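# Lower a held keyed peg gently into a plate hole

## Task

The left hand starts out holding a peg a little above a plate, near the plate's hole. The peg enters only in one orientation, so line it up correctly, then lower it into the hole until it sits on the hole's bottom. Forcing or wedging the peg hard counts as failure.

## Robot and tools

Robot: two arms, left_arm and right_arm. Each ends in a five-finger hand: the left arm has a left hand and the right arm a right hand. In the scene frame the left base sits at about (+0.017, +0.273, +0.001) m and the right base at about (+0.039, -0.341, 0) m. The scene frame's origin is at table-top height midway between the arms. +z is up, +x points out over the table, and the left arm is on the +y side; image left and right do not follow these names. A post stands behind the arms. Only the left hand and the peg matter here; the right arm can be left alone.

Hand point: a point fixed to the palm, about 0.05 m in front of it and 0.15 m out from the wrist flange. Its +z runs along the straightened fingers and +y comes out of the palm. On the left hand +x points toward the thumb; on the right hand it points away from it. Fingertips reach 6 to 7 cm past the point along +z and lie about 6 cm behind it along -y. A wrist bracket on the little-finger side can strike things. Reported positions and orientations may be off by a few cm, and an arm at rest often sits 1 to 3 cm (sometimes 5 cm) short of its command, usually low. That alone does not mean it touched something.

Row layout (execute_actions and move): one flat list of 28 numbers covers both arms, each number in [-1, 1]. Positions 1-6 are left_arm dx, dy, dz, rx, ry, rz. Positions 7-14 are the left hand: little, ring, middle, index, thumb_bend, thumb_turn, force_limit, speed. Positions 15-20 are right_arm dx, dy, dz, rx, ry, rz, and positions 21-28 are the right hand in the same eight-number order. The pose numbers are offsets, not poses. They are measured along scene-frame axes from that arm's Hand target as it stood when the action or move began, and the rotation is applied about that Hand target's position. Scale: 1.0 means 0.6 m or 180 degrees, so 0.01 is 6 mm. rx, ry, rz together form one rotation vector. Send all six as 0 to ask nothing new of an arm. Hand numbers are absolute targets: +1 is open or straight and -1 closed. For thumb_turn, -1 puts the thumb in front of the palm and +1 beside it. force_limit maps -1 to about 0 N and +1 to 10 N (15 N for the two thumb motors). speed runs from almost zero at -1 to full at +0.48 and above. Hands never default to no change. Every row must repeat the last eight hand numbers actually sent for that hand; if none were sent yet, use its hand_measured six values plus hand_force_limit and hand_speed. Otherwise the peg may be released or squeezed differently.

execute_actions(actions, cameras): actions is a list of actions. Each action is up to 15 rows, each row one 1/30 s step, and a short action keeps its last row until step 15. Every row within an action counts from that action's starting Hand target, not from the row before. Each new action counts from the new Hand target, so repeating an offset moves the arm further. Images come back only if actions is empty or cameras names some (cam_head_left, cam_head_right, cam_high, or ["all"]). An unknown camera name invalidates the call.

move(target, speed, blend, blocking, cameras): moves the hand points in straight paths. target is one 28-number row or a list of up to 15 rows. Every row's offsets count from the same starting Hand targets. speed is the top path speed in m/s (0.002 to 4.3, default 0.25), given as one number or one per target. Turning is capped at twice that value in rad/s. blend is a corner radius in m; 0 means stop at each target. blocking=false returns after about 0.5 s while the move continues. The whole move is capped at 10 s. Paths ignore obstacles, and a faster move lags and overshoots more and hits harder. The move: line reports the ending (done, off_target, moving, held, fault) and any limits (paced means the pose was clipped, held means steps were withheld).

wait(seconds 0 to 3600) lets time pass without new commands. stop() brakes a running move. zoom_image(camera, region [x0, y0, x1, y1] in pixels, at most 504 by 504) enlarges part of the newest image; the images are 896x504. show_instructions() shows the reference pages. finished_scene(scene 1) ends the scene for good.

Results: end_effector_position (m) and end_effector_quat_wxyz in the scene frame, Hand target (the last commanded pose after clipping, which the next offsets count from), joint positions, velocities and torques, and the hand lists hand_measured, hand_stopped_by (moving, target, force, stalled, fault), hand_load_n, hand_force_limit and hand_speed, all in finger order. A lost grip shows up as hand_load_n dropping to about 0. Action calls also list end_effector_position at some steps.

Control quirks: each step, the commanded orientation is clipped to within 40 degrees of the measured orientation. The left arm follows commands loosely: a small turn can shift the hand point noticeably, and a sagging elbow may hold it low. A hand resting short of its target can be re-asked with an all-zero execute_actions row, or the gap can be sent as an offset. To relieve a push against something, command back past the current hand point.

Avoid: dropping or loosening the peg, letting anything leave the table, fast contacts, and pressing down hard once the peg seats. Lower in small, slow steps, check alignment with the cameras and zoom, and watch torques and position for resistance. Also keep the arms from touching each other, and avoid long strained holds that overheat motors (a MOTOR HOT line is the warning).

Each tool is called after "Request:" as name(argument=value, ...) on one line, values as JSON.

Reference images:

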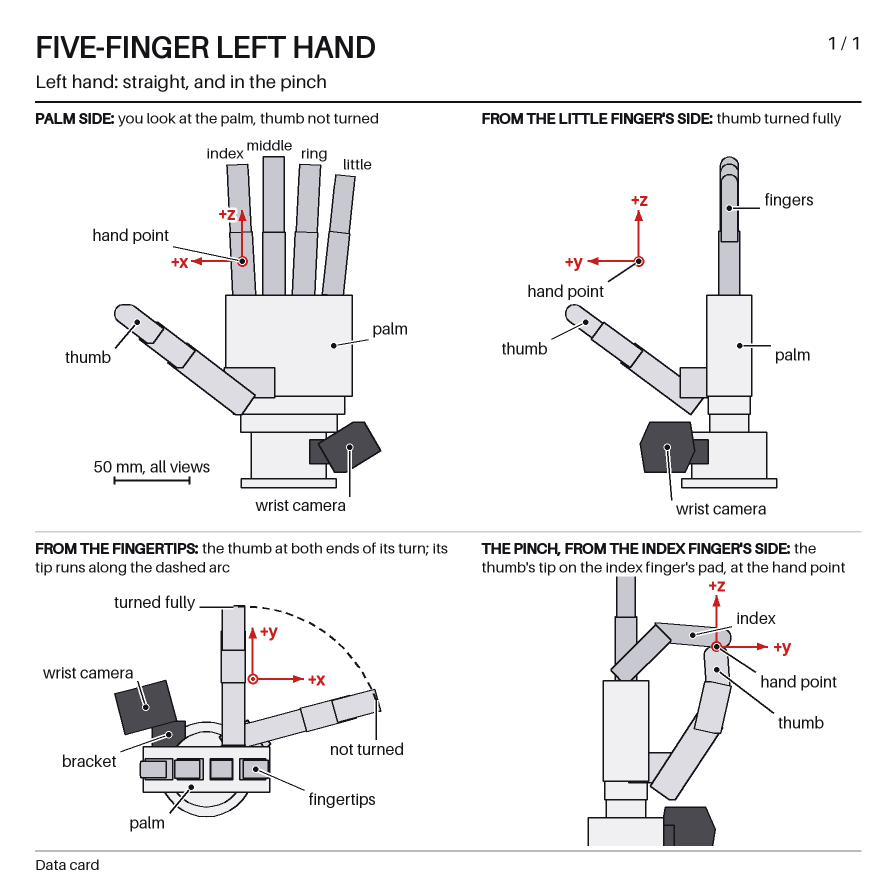

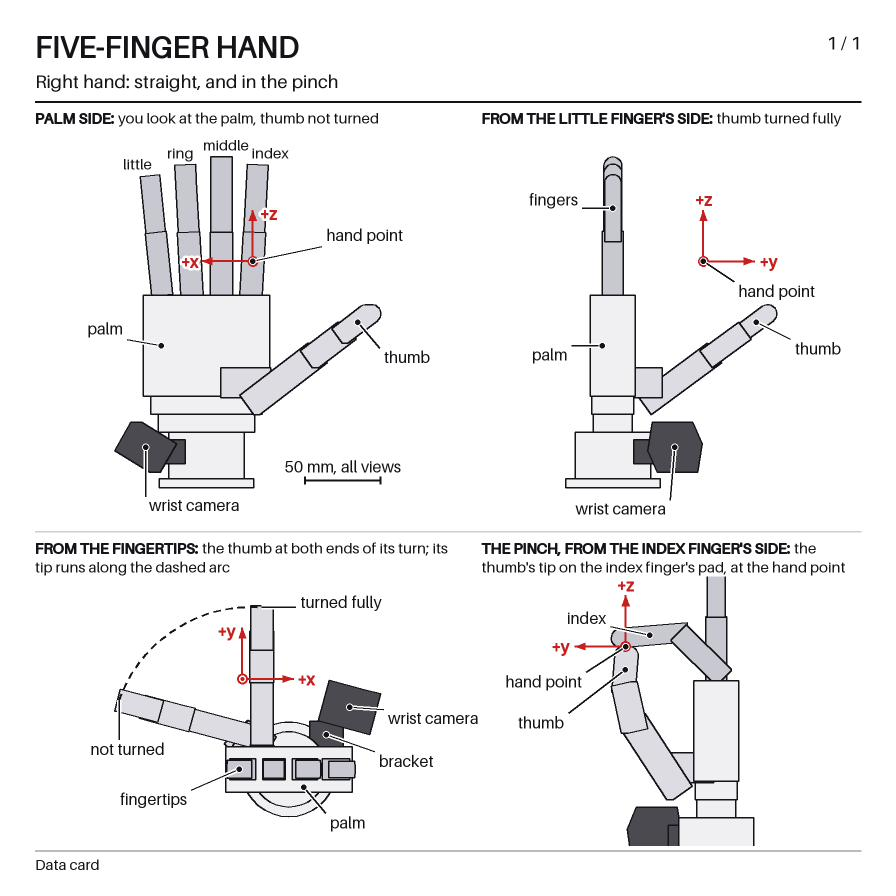

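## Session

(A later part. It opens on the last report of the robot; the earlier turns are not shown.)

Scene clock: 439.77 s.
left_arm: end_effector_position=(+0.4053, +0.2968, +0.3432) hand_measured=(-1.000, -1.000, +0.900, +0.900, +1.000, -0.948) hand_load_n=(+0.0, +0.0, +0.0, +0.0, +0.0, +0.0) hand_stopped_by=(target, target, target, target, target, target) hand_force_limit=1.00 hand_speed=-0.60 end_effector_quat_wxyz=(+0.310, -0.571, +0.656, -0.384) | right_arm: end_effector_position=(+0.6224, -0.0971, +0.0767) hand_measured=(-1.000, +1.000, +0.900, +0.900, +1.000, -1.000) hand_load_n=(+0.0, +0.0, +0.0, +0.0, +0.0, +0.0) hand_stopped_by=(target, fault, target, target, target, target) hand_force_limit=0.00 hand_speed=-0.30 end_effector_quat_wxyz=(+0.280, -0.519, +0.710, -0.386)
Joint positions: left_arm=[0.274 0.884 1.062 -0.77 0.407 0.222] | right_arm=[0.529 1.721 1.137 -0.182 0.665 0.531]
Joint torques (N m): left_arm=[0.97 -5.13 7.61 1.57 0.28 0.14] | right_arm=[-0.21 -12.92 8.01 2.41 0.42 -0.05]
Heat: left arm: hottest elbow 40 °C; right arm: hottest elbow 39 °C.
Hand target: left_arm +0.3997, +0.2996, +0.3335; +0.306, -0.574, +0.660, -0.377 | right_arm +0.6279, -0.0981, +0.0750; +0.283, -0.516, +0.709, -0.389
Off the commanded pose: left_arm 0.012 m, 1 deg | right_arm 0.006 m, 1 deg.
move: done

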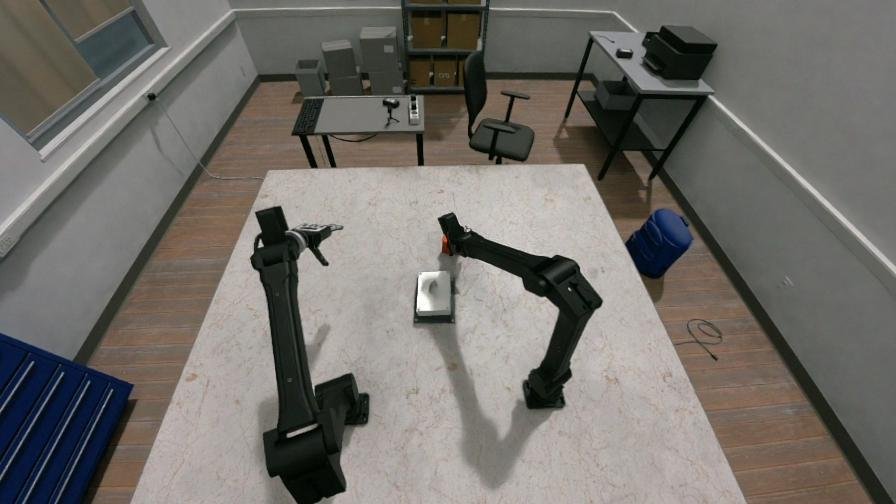

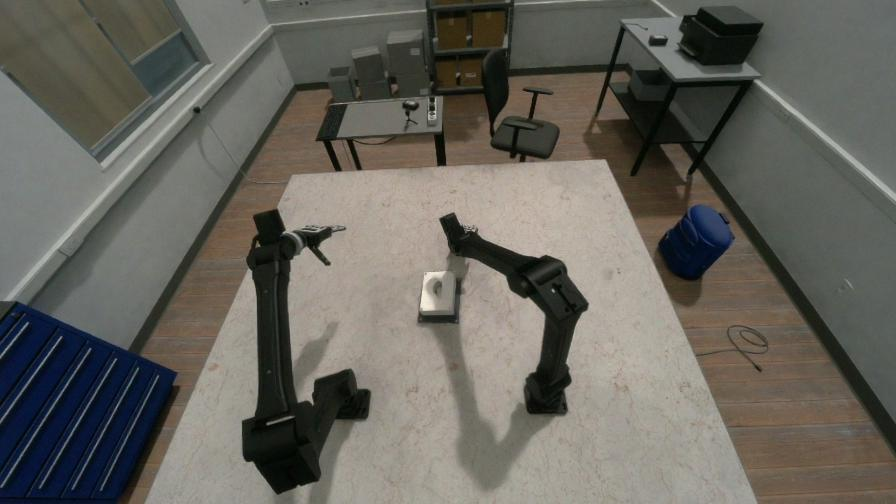

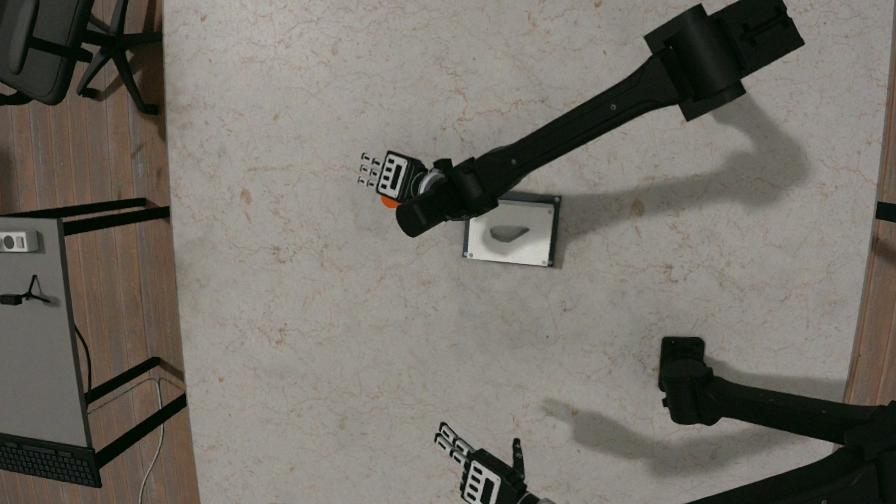

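Request:
move(target=[[0,0,0,0,0,0,-1.0,-1.0,0.9,0.9,1.0,-0.948,1.0,-0.6,0.0145,0.013,0,0,0,0,-1,-1,0.9,0.9,1,-1,0,-0.3]], speed=0.05, cameras=["cam_high","cam_head_left","cam_head_right"])

Request:
zoom_image(camera="cam_high", region=[350, 120, 470, 240])

Request:
zoom_image(camera="cam_head_left", region=[420, 195, 500, 275])

Scene clock: 457.33 s.
left_arm: end_effector_position=(+0.4053, +0.2968, +0.3432) hand_measured=(-1.000, -1.000, +0.900, +0.900, +1.000, -0.948) hand_load_n=(+0.0, +0.0, +0.0, +0.0, +0.0, +0.0) hand_stopped_by=(target, target, target, target, target, target) hand_force_limit=1.00 hand_speed=-0.60 end_effector_quat_wxyz=(+0.310, -0.571, +0.656, -0.384) | right_arm: end_effector_position=(+0.6212, -0.0986, +0.0614) hand_measured=(-1.000, +1.000, +0.900, +0.900, +1.000, -1.000) hand_load_n=(+0.0, +0.0, +0.0, +0.0, +0.0, +0.0) hand_stopped_by=(target, fault, target, target, target, target) hand_force_limit=0.00 hand_speed=-0.30 end_effector_quat_wxyz=(+0.268, -0.524, +0.710, -0.386)
Joint positions: left_arm=[0.274 0.884 1.062 -0.77 0.407 0.222] | right_arm=[0.529 1.746 1.137 -0.182 0.668 0.531]
Joint torques (N m): left_arm=[0.91 -5.19 7.62 1.57 0.28 0.14] | right_arm=[0.15 -13.22 10.28 1.8 0.44 -0.01]
Heat: left arm: hottest elbow 40 °C; right arm: hottest elbow 39 °C.
Hand target: left_arm +0.3997, +0.2996, +0.3335; +0.306, -0.574, +0.660, -0.377 | right_arm +0.6366, -0.0903, +0.0749; +0.283, -0.516, +0.709, -0.389
Off the commanded pose: left_arm 0.012 m, 1 deg | right_arm 0.022 m, 2 deg.
move: off_target (right_arm)

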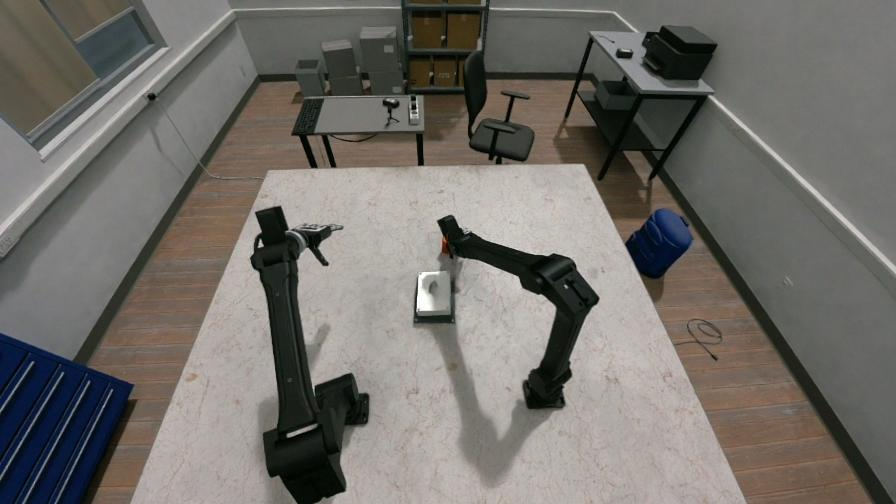

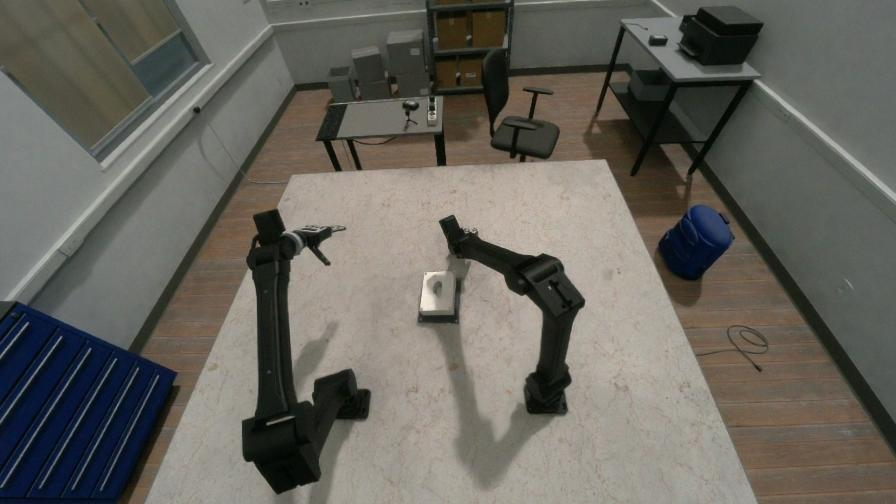

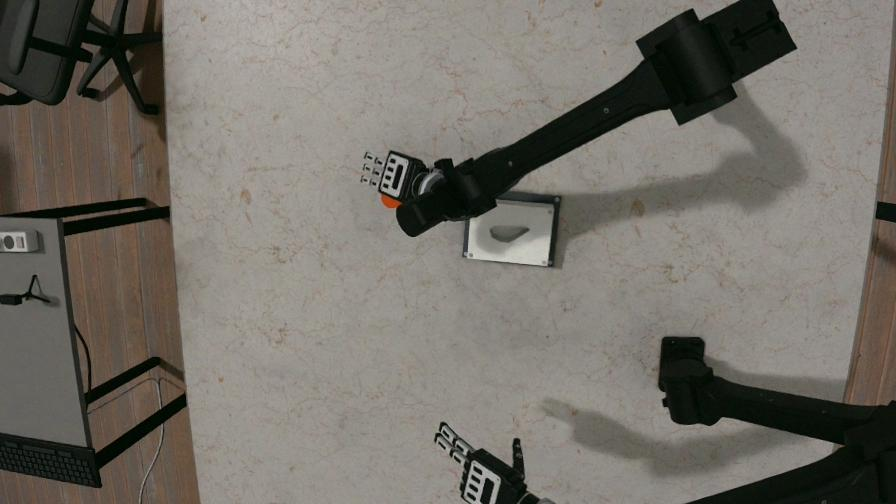

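Scaled by 4.200 from the camera's image (finer frame: 1280x720).

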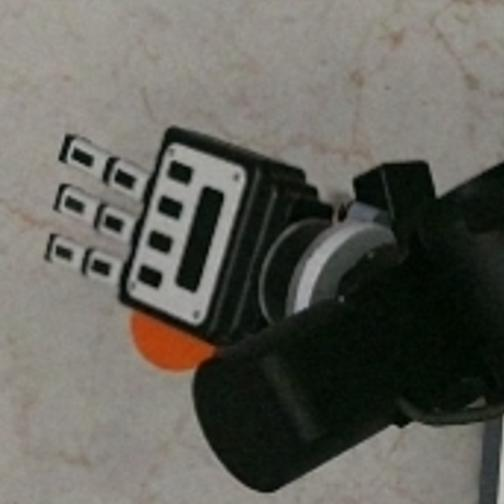

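Scaled by 6.300 from the camera's image (finer frame: 1280x720).

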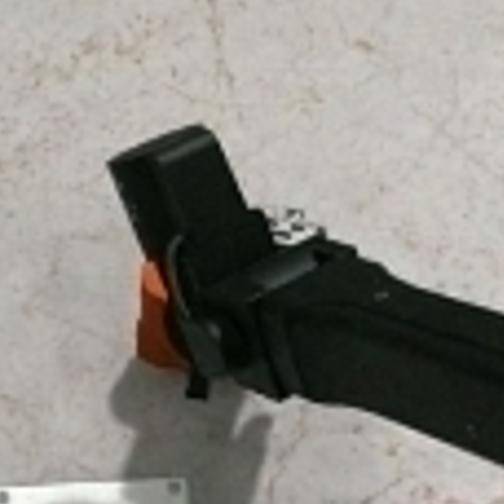

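Request:
move(target=[[0,0,0,0,0,0,-1.0,-1.0,0.9,0.9,1.0,-0.948,1.0,-0.6,0,0,0.08,0,0,0,-1,-1,0.9,0.9,1,-1,0,-0.3],[0,0,0,0,0,0,-1.0,-1.0,0.9,0.9,1.0,-0.948,1.0,-0.6,0.0,0.0,0.003,0,0,0,-1,-1,0.9,0.9,1,-1,0,-0.3]], speed=0.07, cameras=["cam_high","cam_head_left","cam_head_right"])

Request:
zoom_image(camera="cam_high", region=[350, 120, 470, 240])

Request:
zoom_image(camera="cam_head_left", region=[420, 195, 500, 275])

Scene clock: 465.93 s.
left_arm: end_effector_position=(+0.4053, +0.2968, +0.3432) hand_measured=(-1.000, -1.000, +0.900, +0.900, +1.000, -0.948) hand_load_n=(+0.0, +0.0, +0.0, +0.0, +0.0, +0.0) hand_stopped_by=(target, target, target, target, target, target) hand_force_limit=1.00 hand_speed=-0.60 end_effector_quat_wxyz=(+0.310, -0.571, +0.656, -0.384) | right_arm: end_effector_position=(+0.6313, -0.0929, +0.0762) hand_measured=(-1.000, +1.000, +0.900, +0.900, +1.000, -1.000) hand_load_n=(+0.0, +0.0, +0.0, +0.0, +0.0, +0.0) hand_stopped_by=(target, fault, target, target, target, target) hand_force_limit=0.00 hand_speed=-0.30 end_effector_quat_wxyz=(+0.276, -0.520, +0.710, -0.387)
Joint positions: left_arm=[0.274 0.884 1.062 -0.77 0.407 0.222] | right_arm=[0.529 1.746 1.173 -0.2 0.668 0.531]
Joint torques (N m): left_arm=[0.91 -5.19 7.62 1.57 0.28 0.14] | right_arm=[0.15 -13.51 8.16 2.43 0.42 -0.02]
Heat: left arm: hottest elbow 40 °C; right arm: hottest elbow 40 °C.
Hand target: left_arm +0.3997, +0.2996, +0.3335; +0.306, -0.574, +0.660, -0.377 | right_arm +0.6365, -0.0904, +0.0766; +0.282, -0.516, +0.709, -0.389
Off the commanded pose: left_arm 0.012 m, 1 deg | right_arm 0.006 m, 1 deg.
move: done

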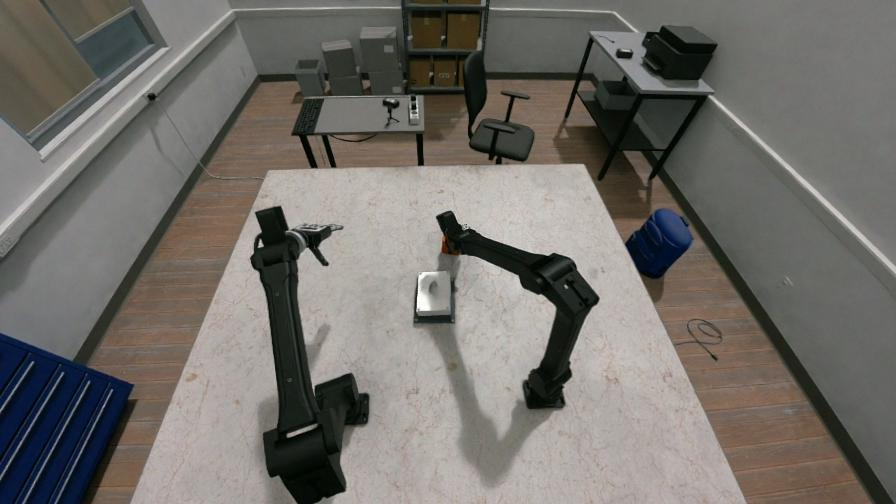

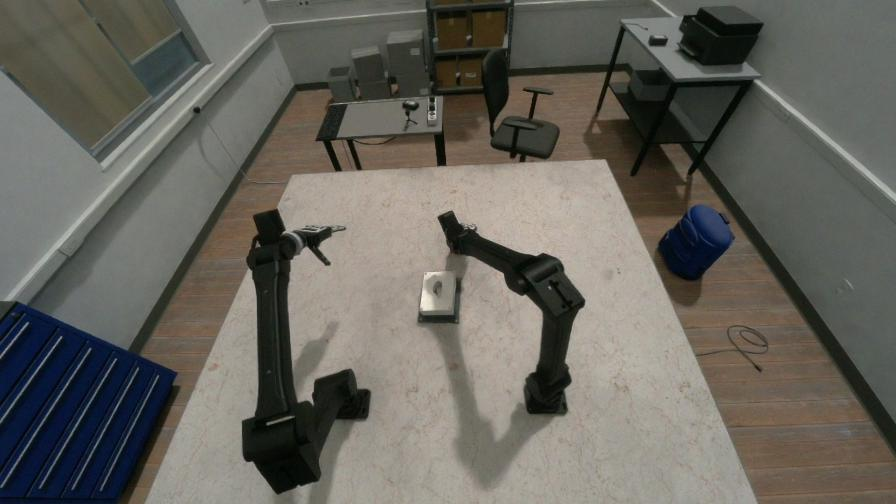

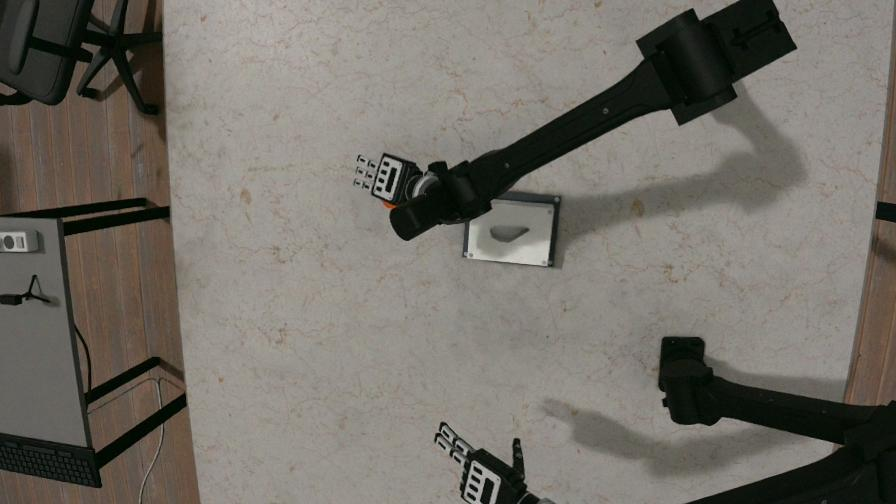

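Scaled by 4.200 from the camera's image (finer frame: 1280x720).

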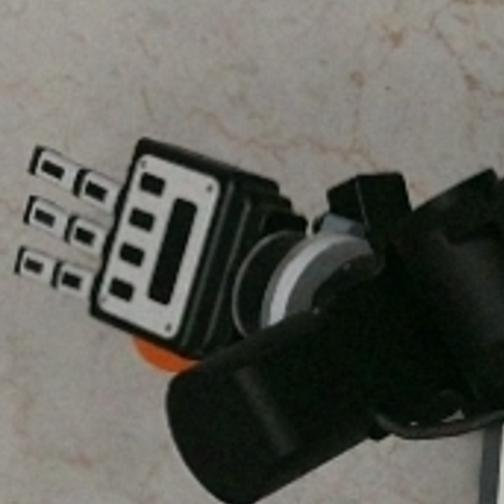

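Scaled by 6.300 from the camera's image (finer frame: 1280x720).

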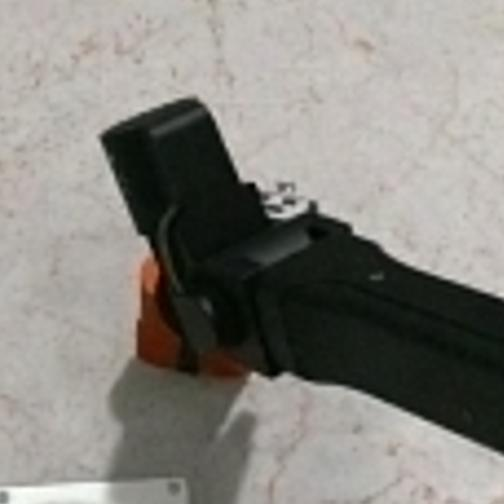

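Request:
move(target=[[0,0,0,0,0,0,-1.0,-1.0,0.9,0.9,1.0,-0.948,1.0,-0.6,0,0,0,0,0,0,-1,-1,0.34,0.34,0.42,-1,-0.4,-0.6]], speed=0.07, cameras=["cam_high","cam_head_left","cam_head_right"])

Request:
zoom_image(camera="cam_high", region=[350, 120, 470, 240])

Request:
zoom_image(camera="cam_head_left", region=[420, 195, 500, 275])

Request:
zoom_image(camera="cam_head_right", region=[420, 195, 500, 275])

Scene clock: 477.67 s.
left_arm: end_effector_position=(+0.4053, +0.2968, +0.3432) hand_measured=(-1.000, -1.000, +0.900, +0.900, +1.000, -0.948) hand_load_n=(+0.0, +0.0, +0.0, -0.5, +0.0, +0.0) hand_stopped_by=(target, target, target, target, target, target) hand_force_limit=1.00 hand_speed=-0.60 end_effector_quat_wxyz=(+0.310, -0.571, +0.656, -0.384) | right_arm: end_effector_position=(+0.6313, -0.0929, +0.0762) hand_measured=(-1.000, +1.000, +0.340, +0.340, +0.420, -1.000) hand_load_n=(+0.0, +0.0, +0.0, +0.0, +0.5, +0.0) hand_stopped_by=(target, fault, target, target, target, target) hand_force_limit=-0.40 hand_speed=-0.60 end_effector_quat_wxyz=(+0.276, -0.520, +0.710, -0.387)
Joint positions: left_arm=[0.274 0.884 1.062 -0.77 0.407 0.222] | right_arm=[0.529 1.746 1.173 -0.2 0.668 0.531]
Joint torques (N m): left_arm=[0.91 -5.19 7.62 1.57 0.28 0.14] | right_arm=[0.15 -13.51 8.16 2.41 0.42 -0.02]
Heat: left arm: hottest elbow 40 °C; right arm: hottest elbow 39 °C.
Hand target: left_arm +0.3997, +0.2996, +0.3335; +0.306, -0.574, +0.660, -0.377 | right_arm +0.6365, -0.0904, +0.0766; +0.282, -0.516, +0.709, -0.389
Off the commanded pose: left_arm 0.012 m, 1 deg | right_arm 0.006 m, 1 deg.
move: done

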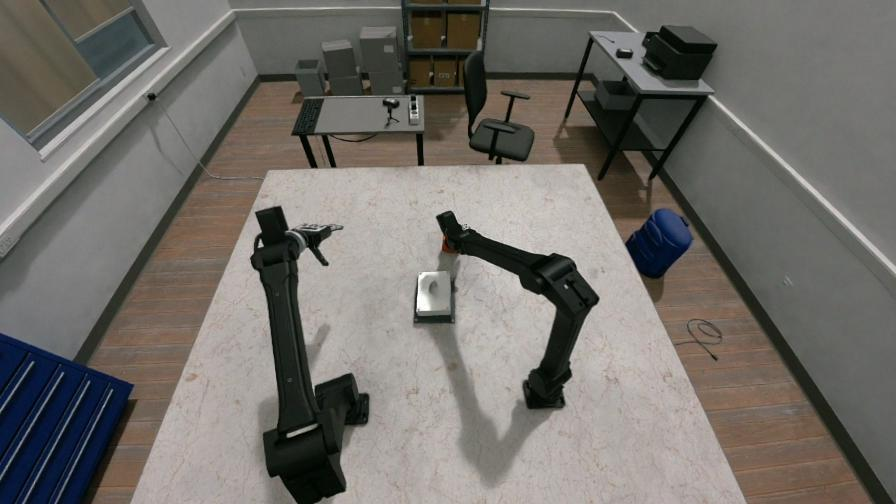

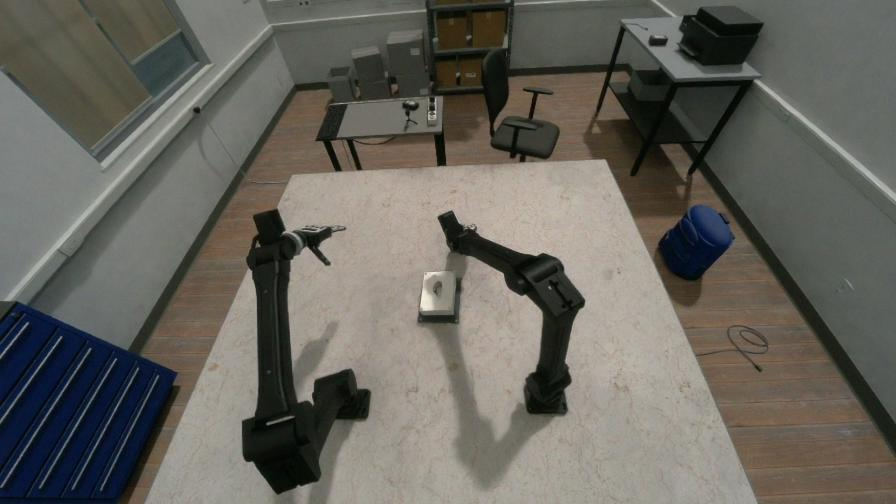

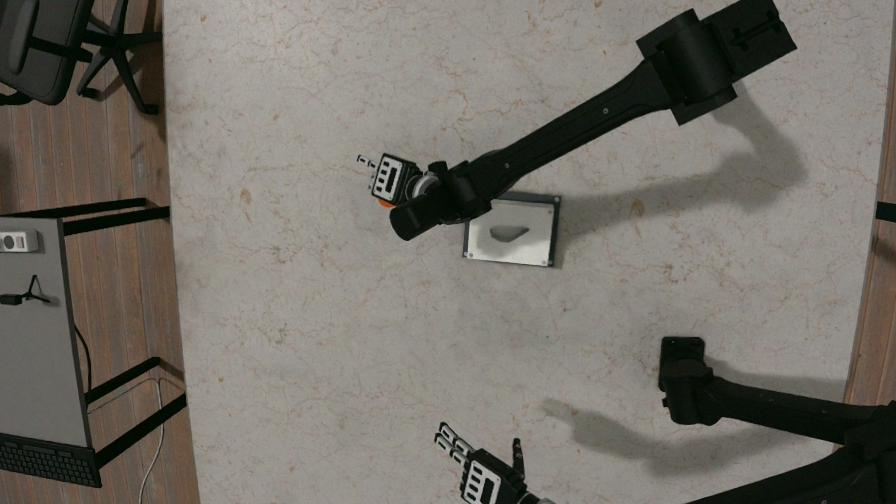

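Scaled by 4.200 from the camera's image (finer frame: 1280x720).

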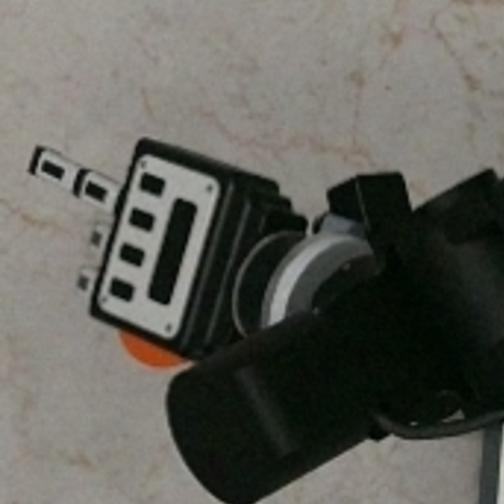

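Scaled by 6.300 from the camera's image (finer frame: 1280x720).

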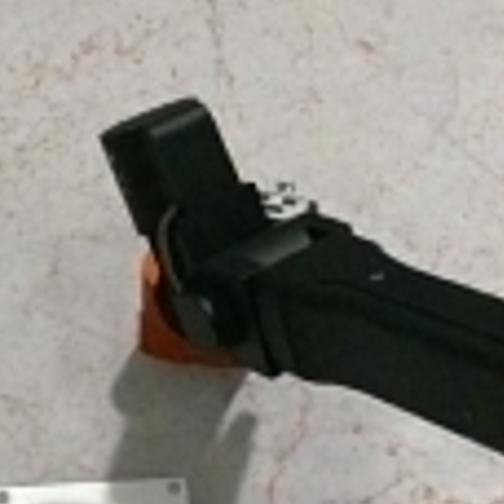

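Scaled by 6.300 from the camera's image (finer frame: 1280x720).

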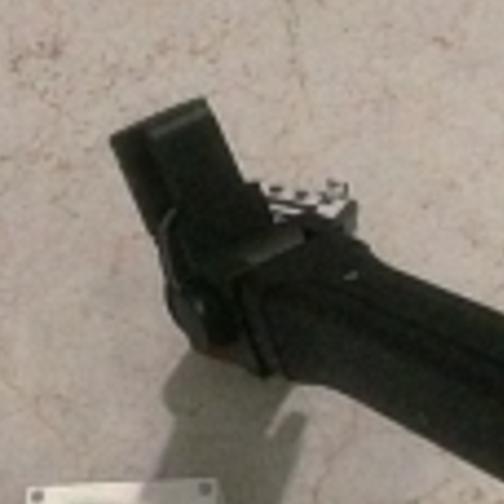

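Request:
move(target=[[0,0,0,0,0,0,-1.0,-1.0,0.9,0.9,1.0,-0.948,1.0,-0.6,0,0,0,0,0,0,-1,-1,0.1,0.1,0.42,-1,1.0,-0.92]], speed=0.07, cameras=["cam_high","cam_head_left","cam_head_right"])

Request:
zoom_image(camera="cam_high", region=[350, 120, 470, 240])

Request:
zoom_image(camera="cam_head_left", region=[420, 195, 500, 275])

Scene clock: 485.63 s.
left_arm: end_effector_position=(+0.4053, +0.2968, +0.3432) hand_measured=(-1.000, -1.000, +0.900, +0.900, +1.000, -0.948) hand_load_n=(+0.0, +0.5, +0.0, +0.0, +0.0, +0.0) hand_stopped_by=(target, target, target, target, target, target) hand_force_limit=1.00 hand_speed=-0.60 end_effector_quat_wxyz=(+0.310, -0.571, +0.656, -0.384) | right_arm: end_effector_position=(+0.6324, -0.0927, +0.0772) hand_measured=(-1.000, +1.000, +0.150, +0.134, +0.424, -1.000) hand_load_n=(+0.0, +0.0, +9.0, +10.0, +17.5, +0.0) hand_stopped_by=(target, fault, force, force, target, target) hand_force_limit=1.00 hand_speed=-0.92 end_effector_quat_wxyz=(+0.278, -0.518, +0.710, -0.388)
Joint positions: left_arm=[0.274 0.884 1.062 -0.77 0.407 0.222] | right_arm=[0.529 1.746 1.173 -0.195 0.67 0.531]
Joint torques (N m): left_arm=[0.91 -5.19 7.62 1.57 0.28 0.14] | right_arm=[0.21 -13.51 8.16 2.19 0.34 -0.02]
Heat: left arm: hottest elbow 40 °C; right arm: hottest elbow 38 °C.
Hand target: left_arm +0.3997, +0.2996, +0.3335; +0.306, -0.574, +0.660, -0.377 | right_arm +0.6365, -0.0903, +0.0766; +0.282, -0.516, +0.709, -0.389
Off the commanded pose: left_arm 0.012 m, 1 deg | right_arm 0.005 m, 1 deg.
move: done

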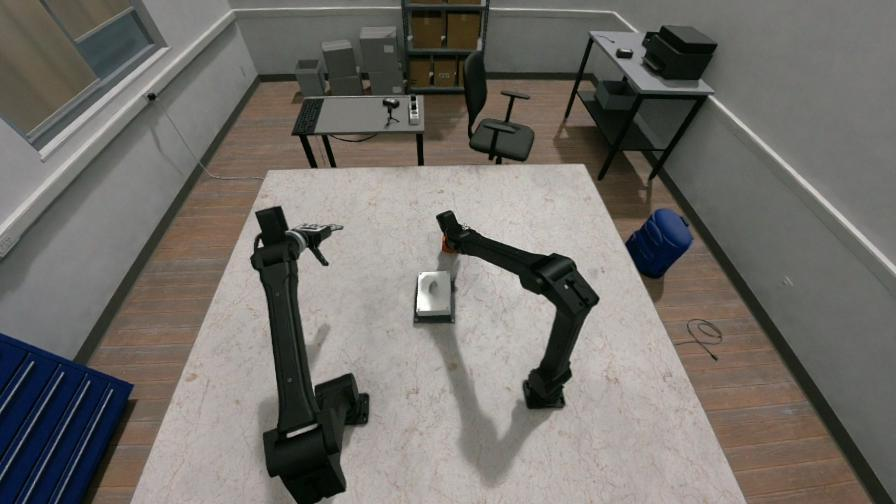

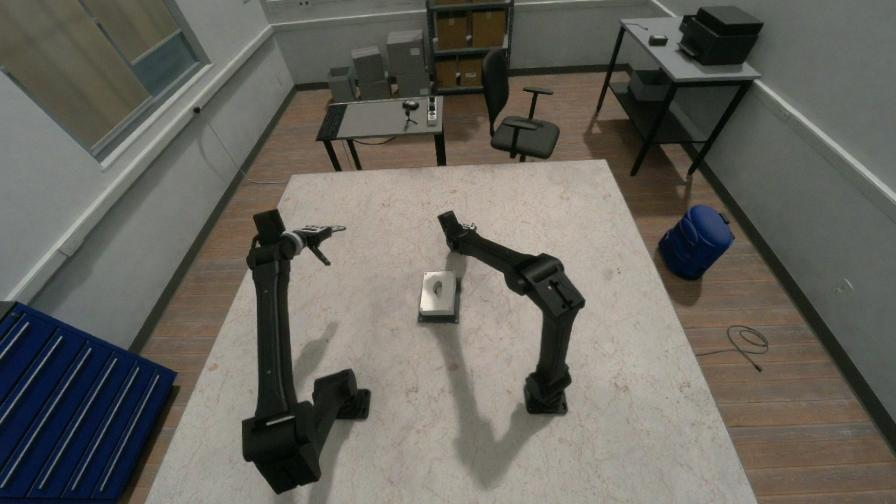

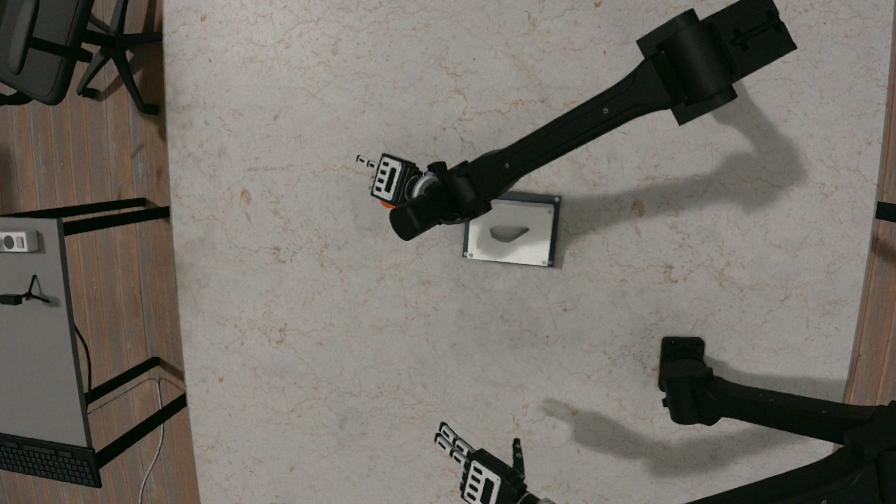

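Scaled by 4.200 from the camera's image (finer frame: 1280x720).

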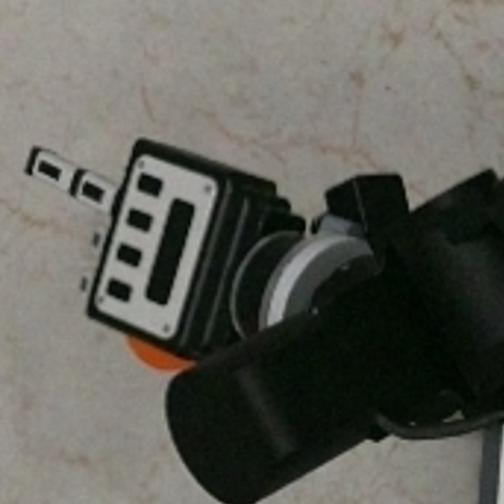

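Scaled by 6.300 from the camera's image (finer frame: 1280x720).

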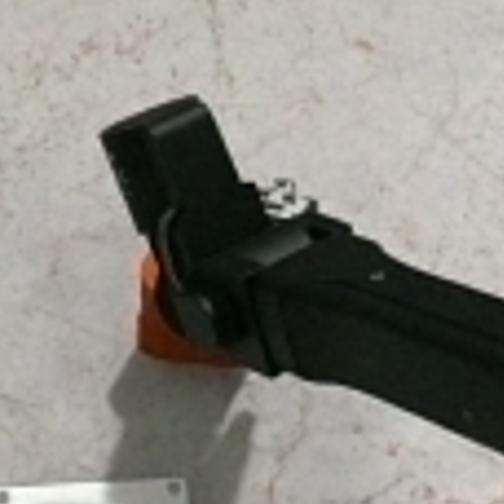

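Request:
move(target=[[0,0,0,0,0,0,-1.0,-1.0,0.9,0.9,1.0,-0.948,1.0,-0.6,0,0,0.06,0,0,0,-1,-1,0.1,0.1,0.42,-1,1.0,-0.92],[0,0,0,0,0,0,-1.0,-1.0,0.9,0.9,1.0,-0.948,1.0,-0.6,0,0,0.3,0,0,0,-1,-1,0.1,0.1,0.42,-1,1.0,-0.92]], speed=[0.04, 0.12], blend=0.01, cameras=["cam_high","cam_head_left","cam_head_right"])

Request:
zoom_image(camera="cam_high", region=[320, 120, 480, 240])

Request:
zoom_image(camera="cam_head_left", region=[420, 180, 500, 260])

Request:
zoom_image(camera="cam_head_right", region=[420, 180, 500, 260])

Scene clock: 494.43 s.
left_arm: end_effector_position=(+0.4053, +0.2968, +0.3432) hand_measured=(-1.000, -1.000, +0.900, +0.900, +1.000, -0.948) hand_load_n=(+0.0, +0.0, +0.0, +0.0, +0.0, +0.0) hand_stopped_by=(target, target, target, target, target, target) hand_force_limit=1.00 hand_speed=-0.60 end_effector_quat_wxyz=(+0.310, -0.571, +0.656, -0.384) | right_arm: end_effector_position=(+0.6214, -0.0989, +0.2020) hand_measured=(-1.000, +1.000, +0.150, +0.134, +0.424, -1.000) hand_load_n=(+0.0, +0.0, +8.5, +9.5, +19.0, +0.0) hand_stopped_by=(target, fault, force, force, target, target) hand_force_limit=1.00 hand_speed=-0.92 end_effector_quat_wxyz=(+0.241, -0.537, +0.712, -0.383)
Joint positions: left_arm=[0.274 0.884 1.062 -0.77 0.407 0.222] | right_arm=[0.529 1.621 1.403 -0.635 0.671 0.534]
Joint torques (N m): left_arm=[0.91 -5.19 7.62 1.57 0.28 0.14] | right_arm=[0.21 -16.5 13.14 1.43 0.37 -0.04]
Heat: left arm: hottest elbow 40 °C; right arm: hottest elbow 38 °C.
Hand target: left_arm +0.3997, +0.2996, +0.3335; +0.306, -0.574, +0.660, -0.377 | right_arm +0.6365, -0.0903, +0.2569; +0.283, -0.515, +0.709, -0.389
Off the commanded pose: left_arm 0.012 m, 1 deg | right_arm 0.057 m, 5 deg.
move: off_target (right_arm)

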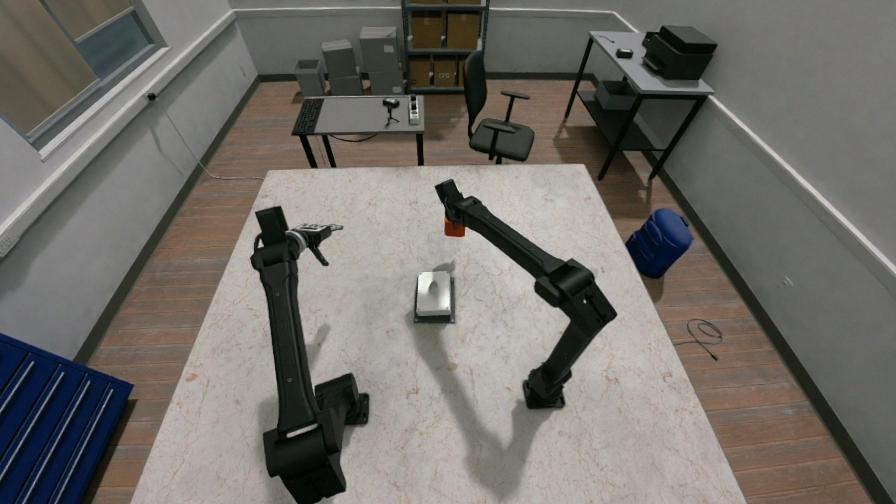

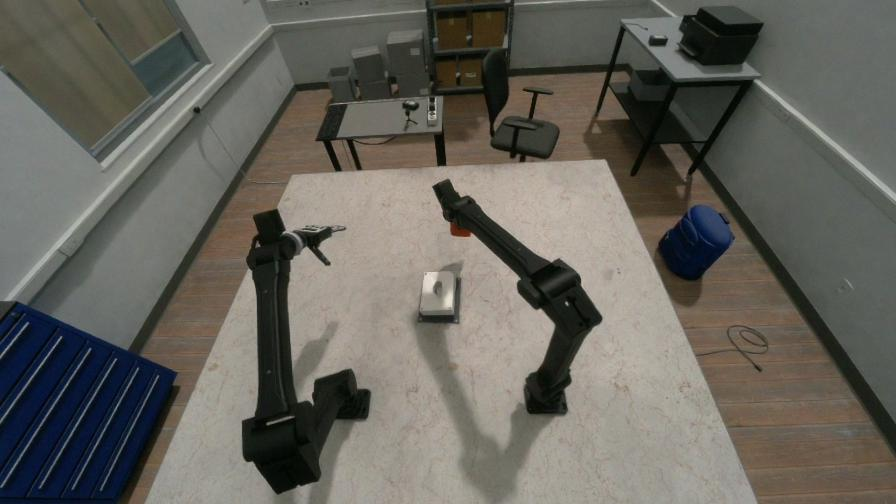

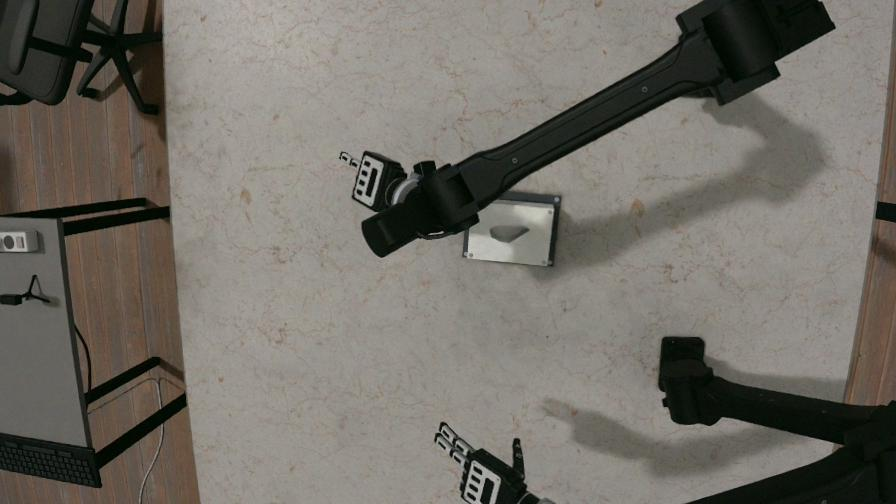

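Scaled by 3.150 from the camera's image (finer frame: 1280x720).

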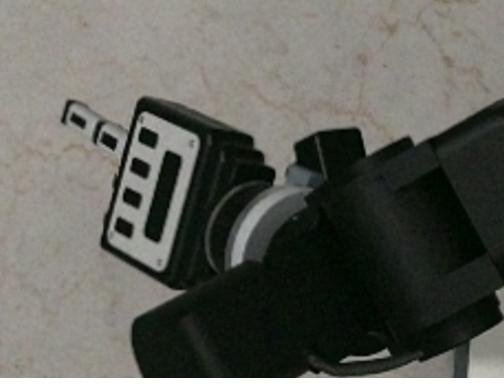

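Scaled by 6.300 from the camera's image (finer frame: 1280x720).

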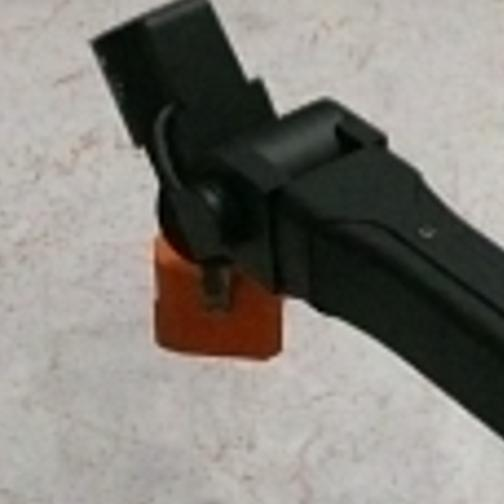

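Scaled by 6.300 from the camera's image (finer frame: 1280x720).

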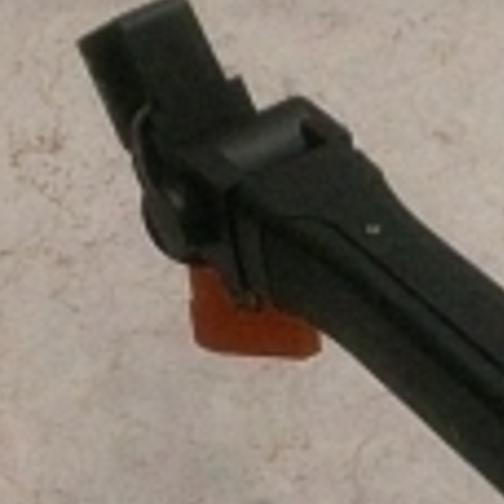

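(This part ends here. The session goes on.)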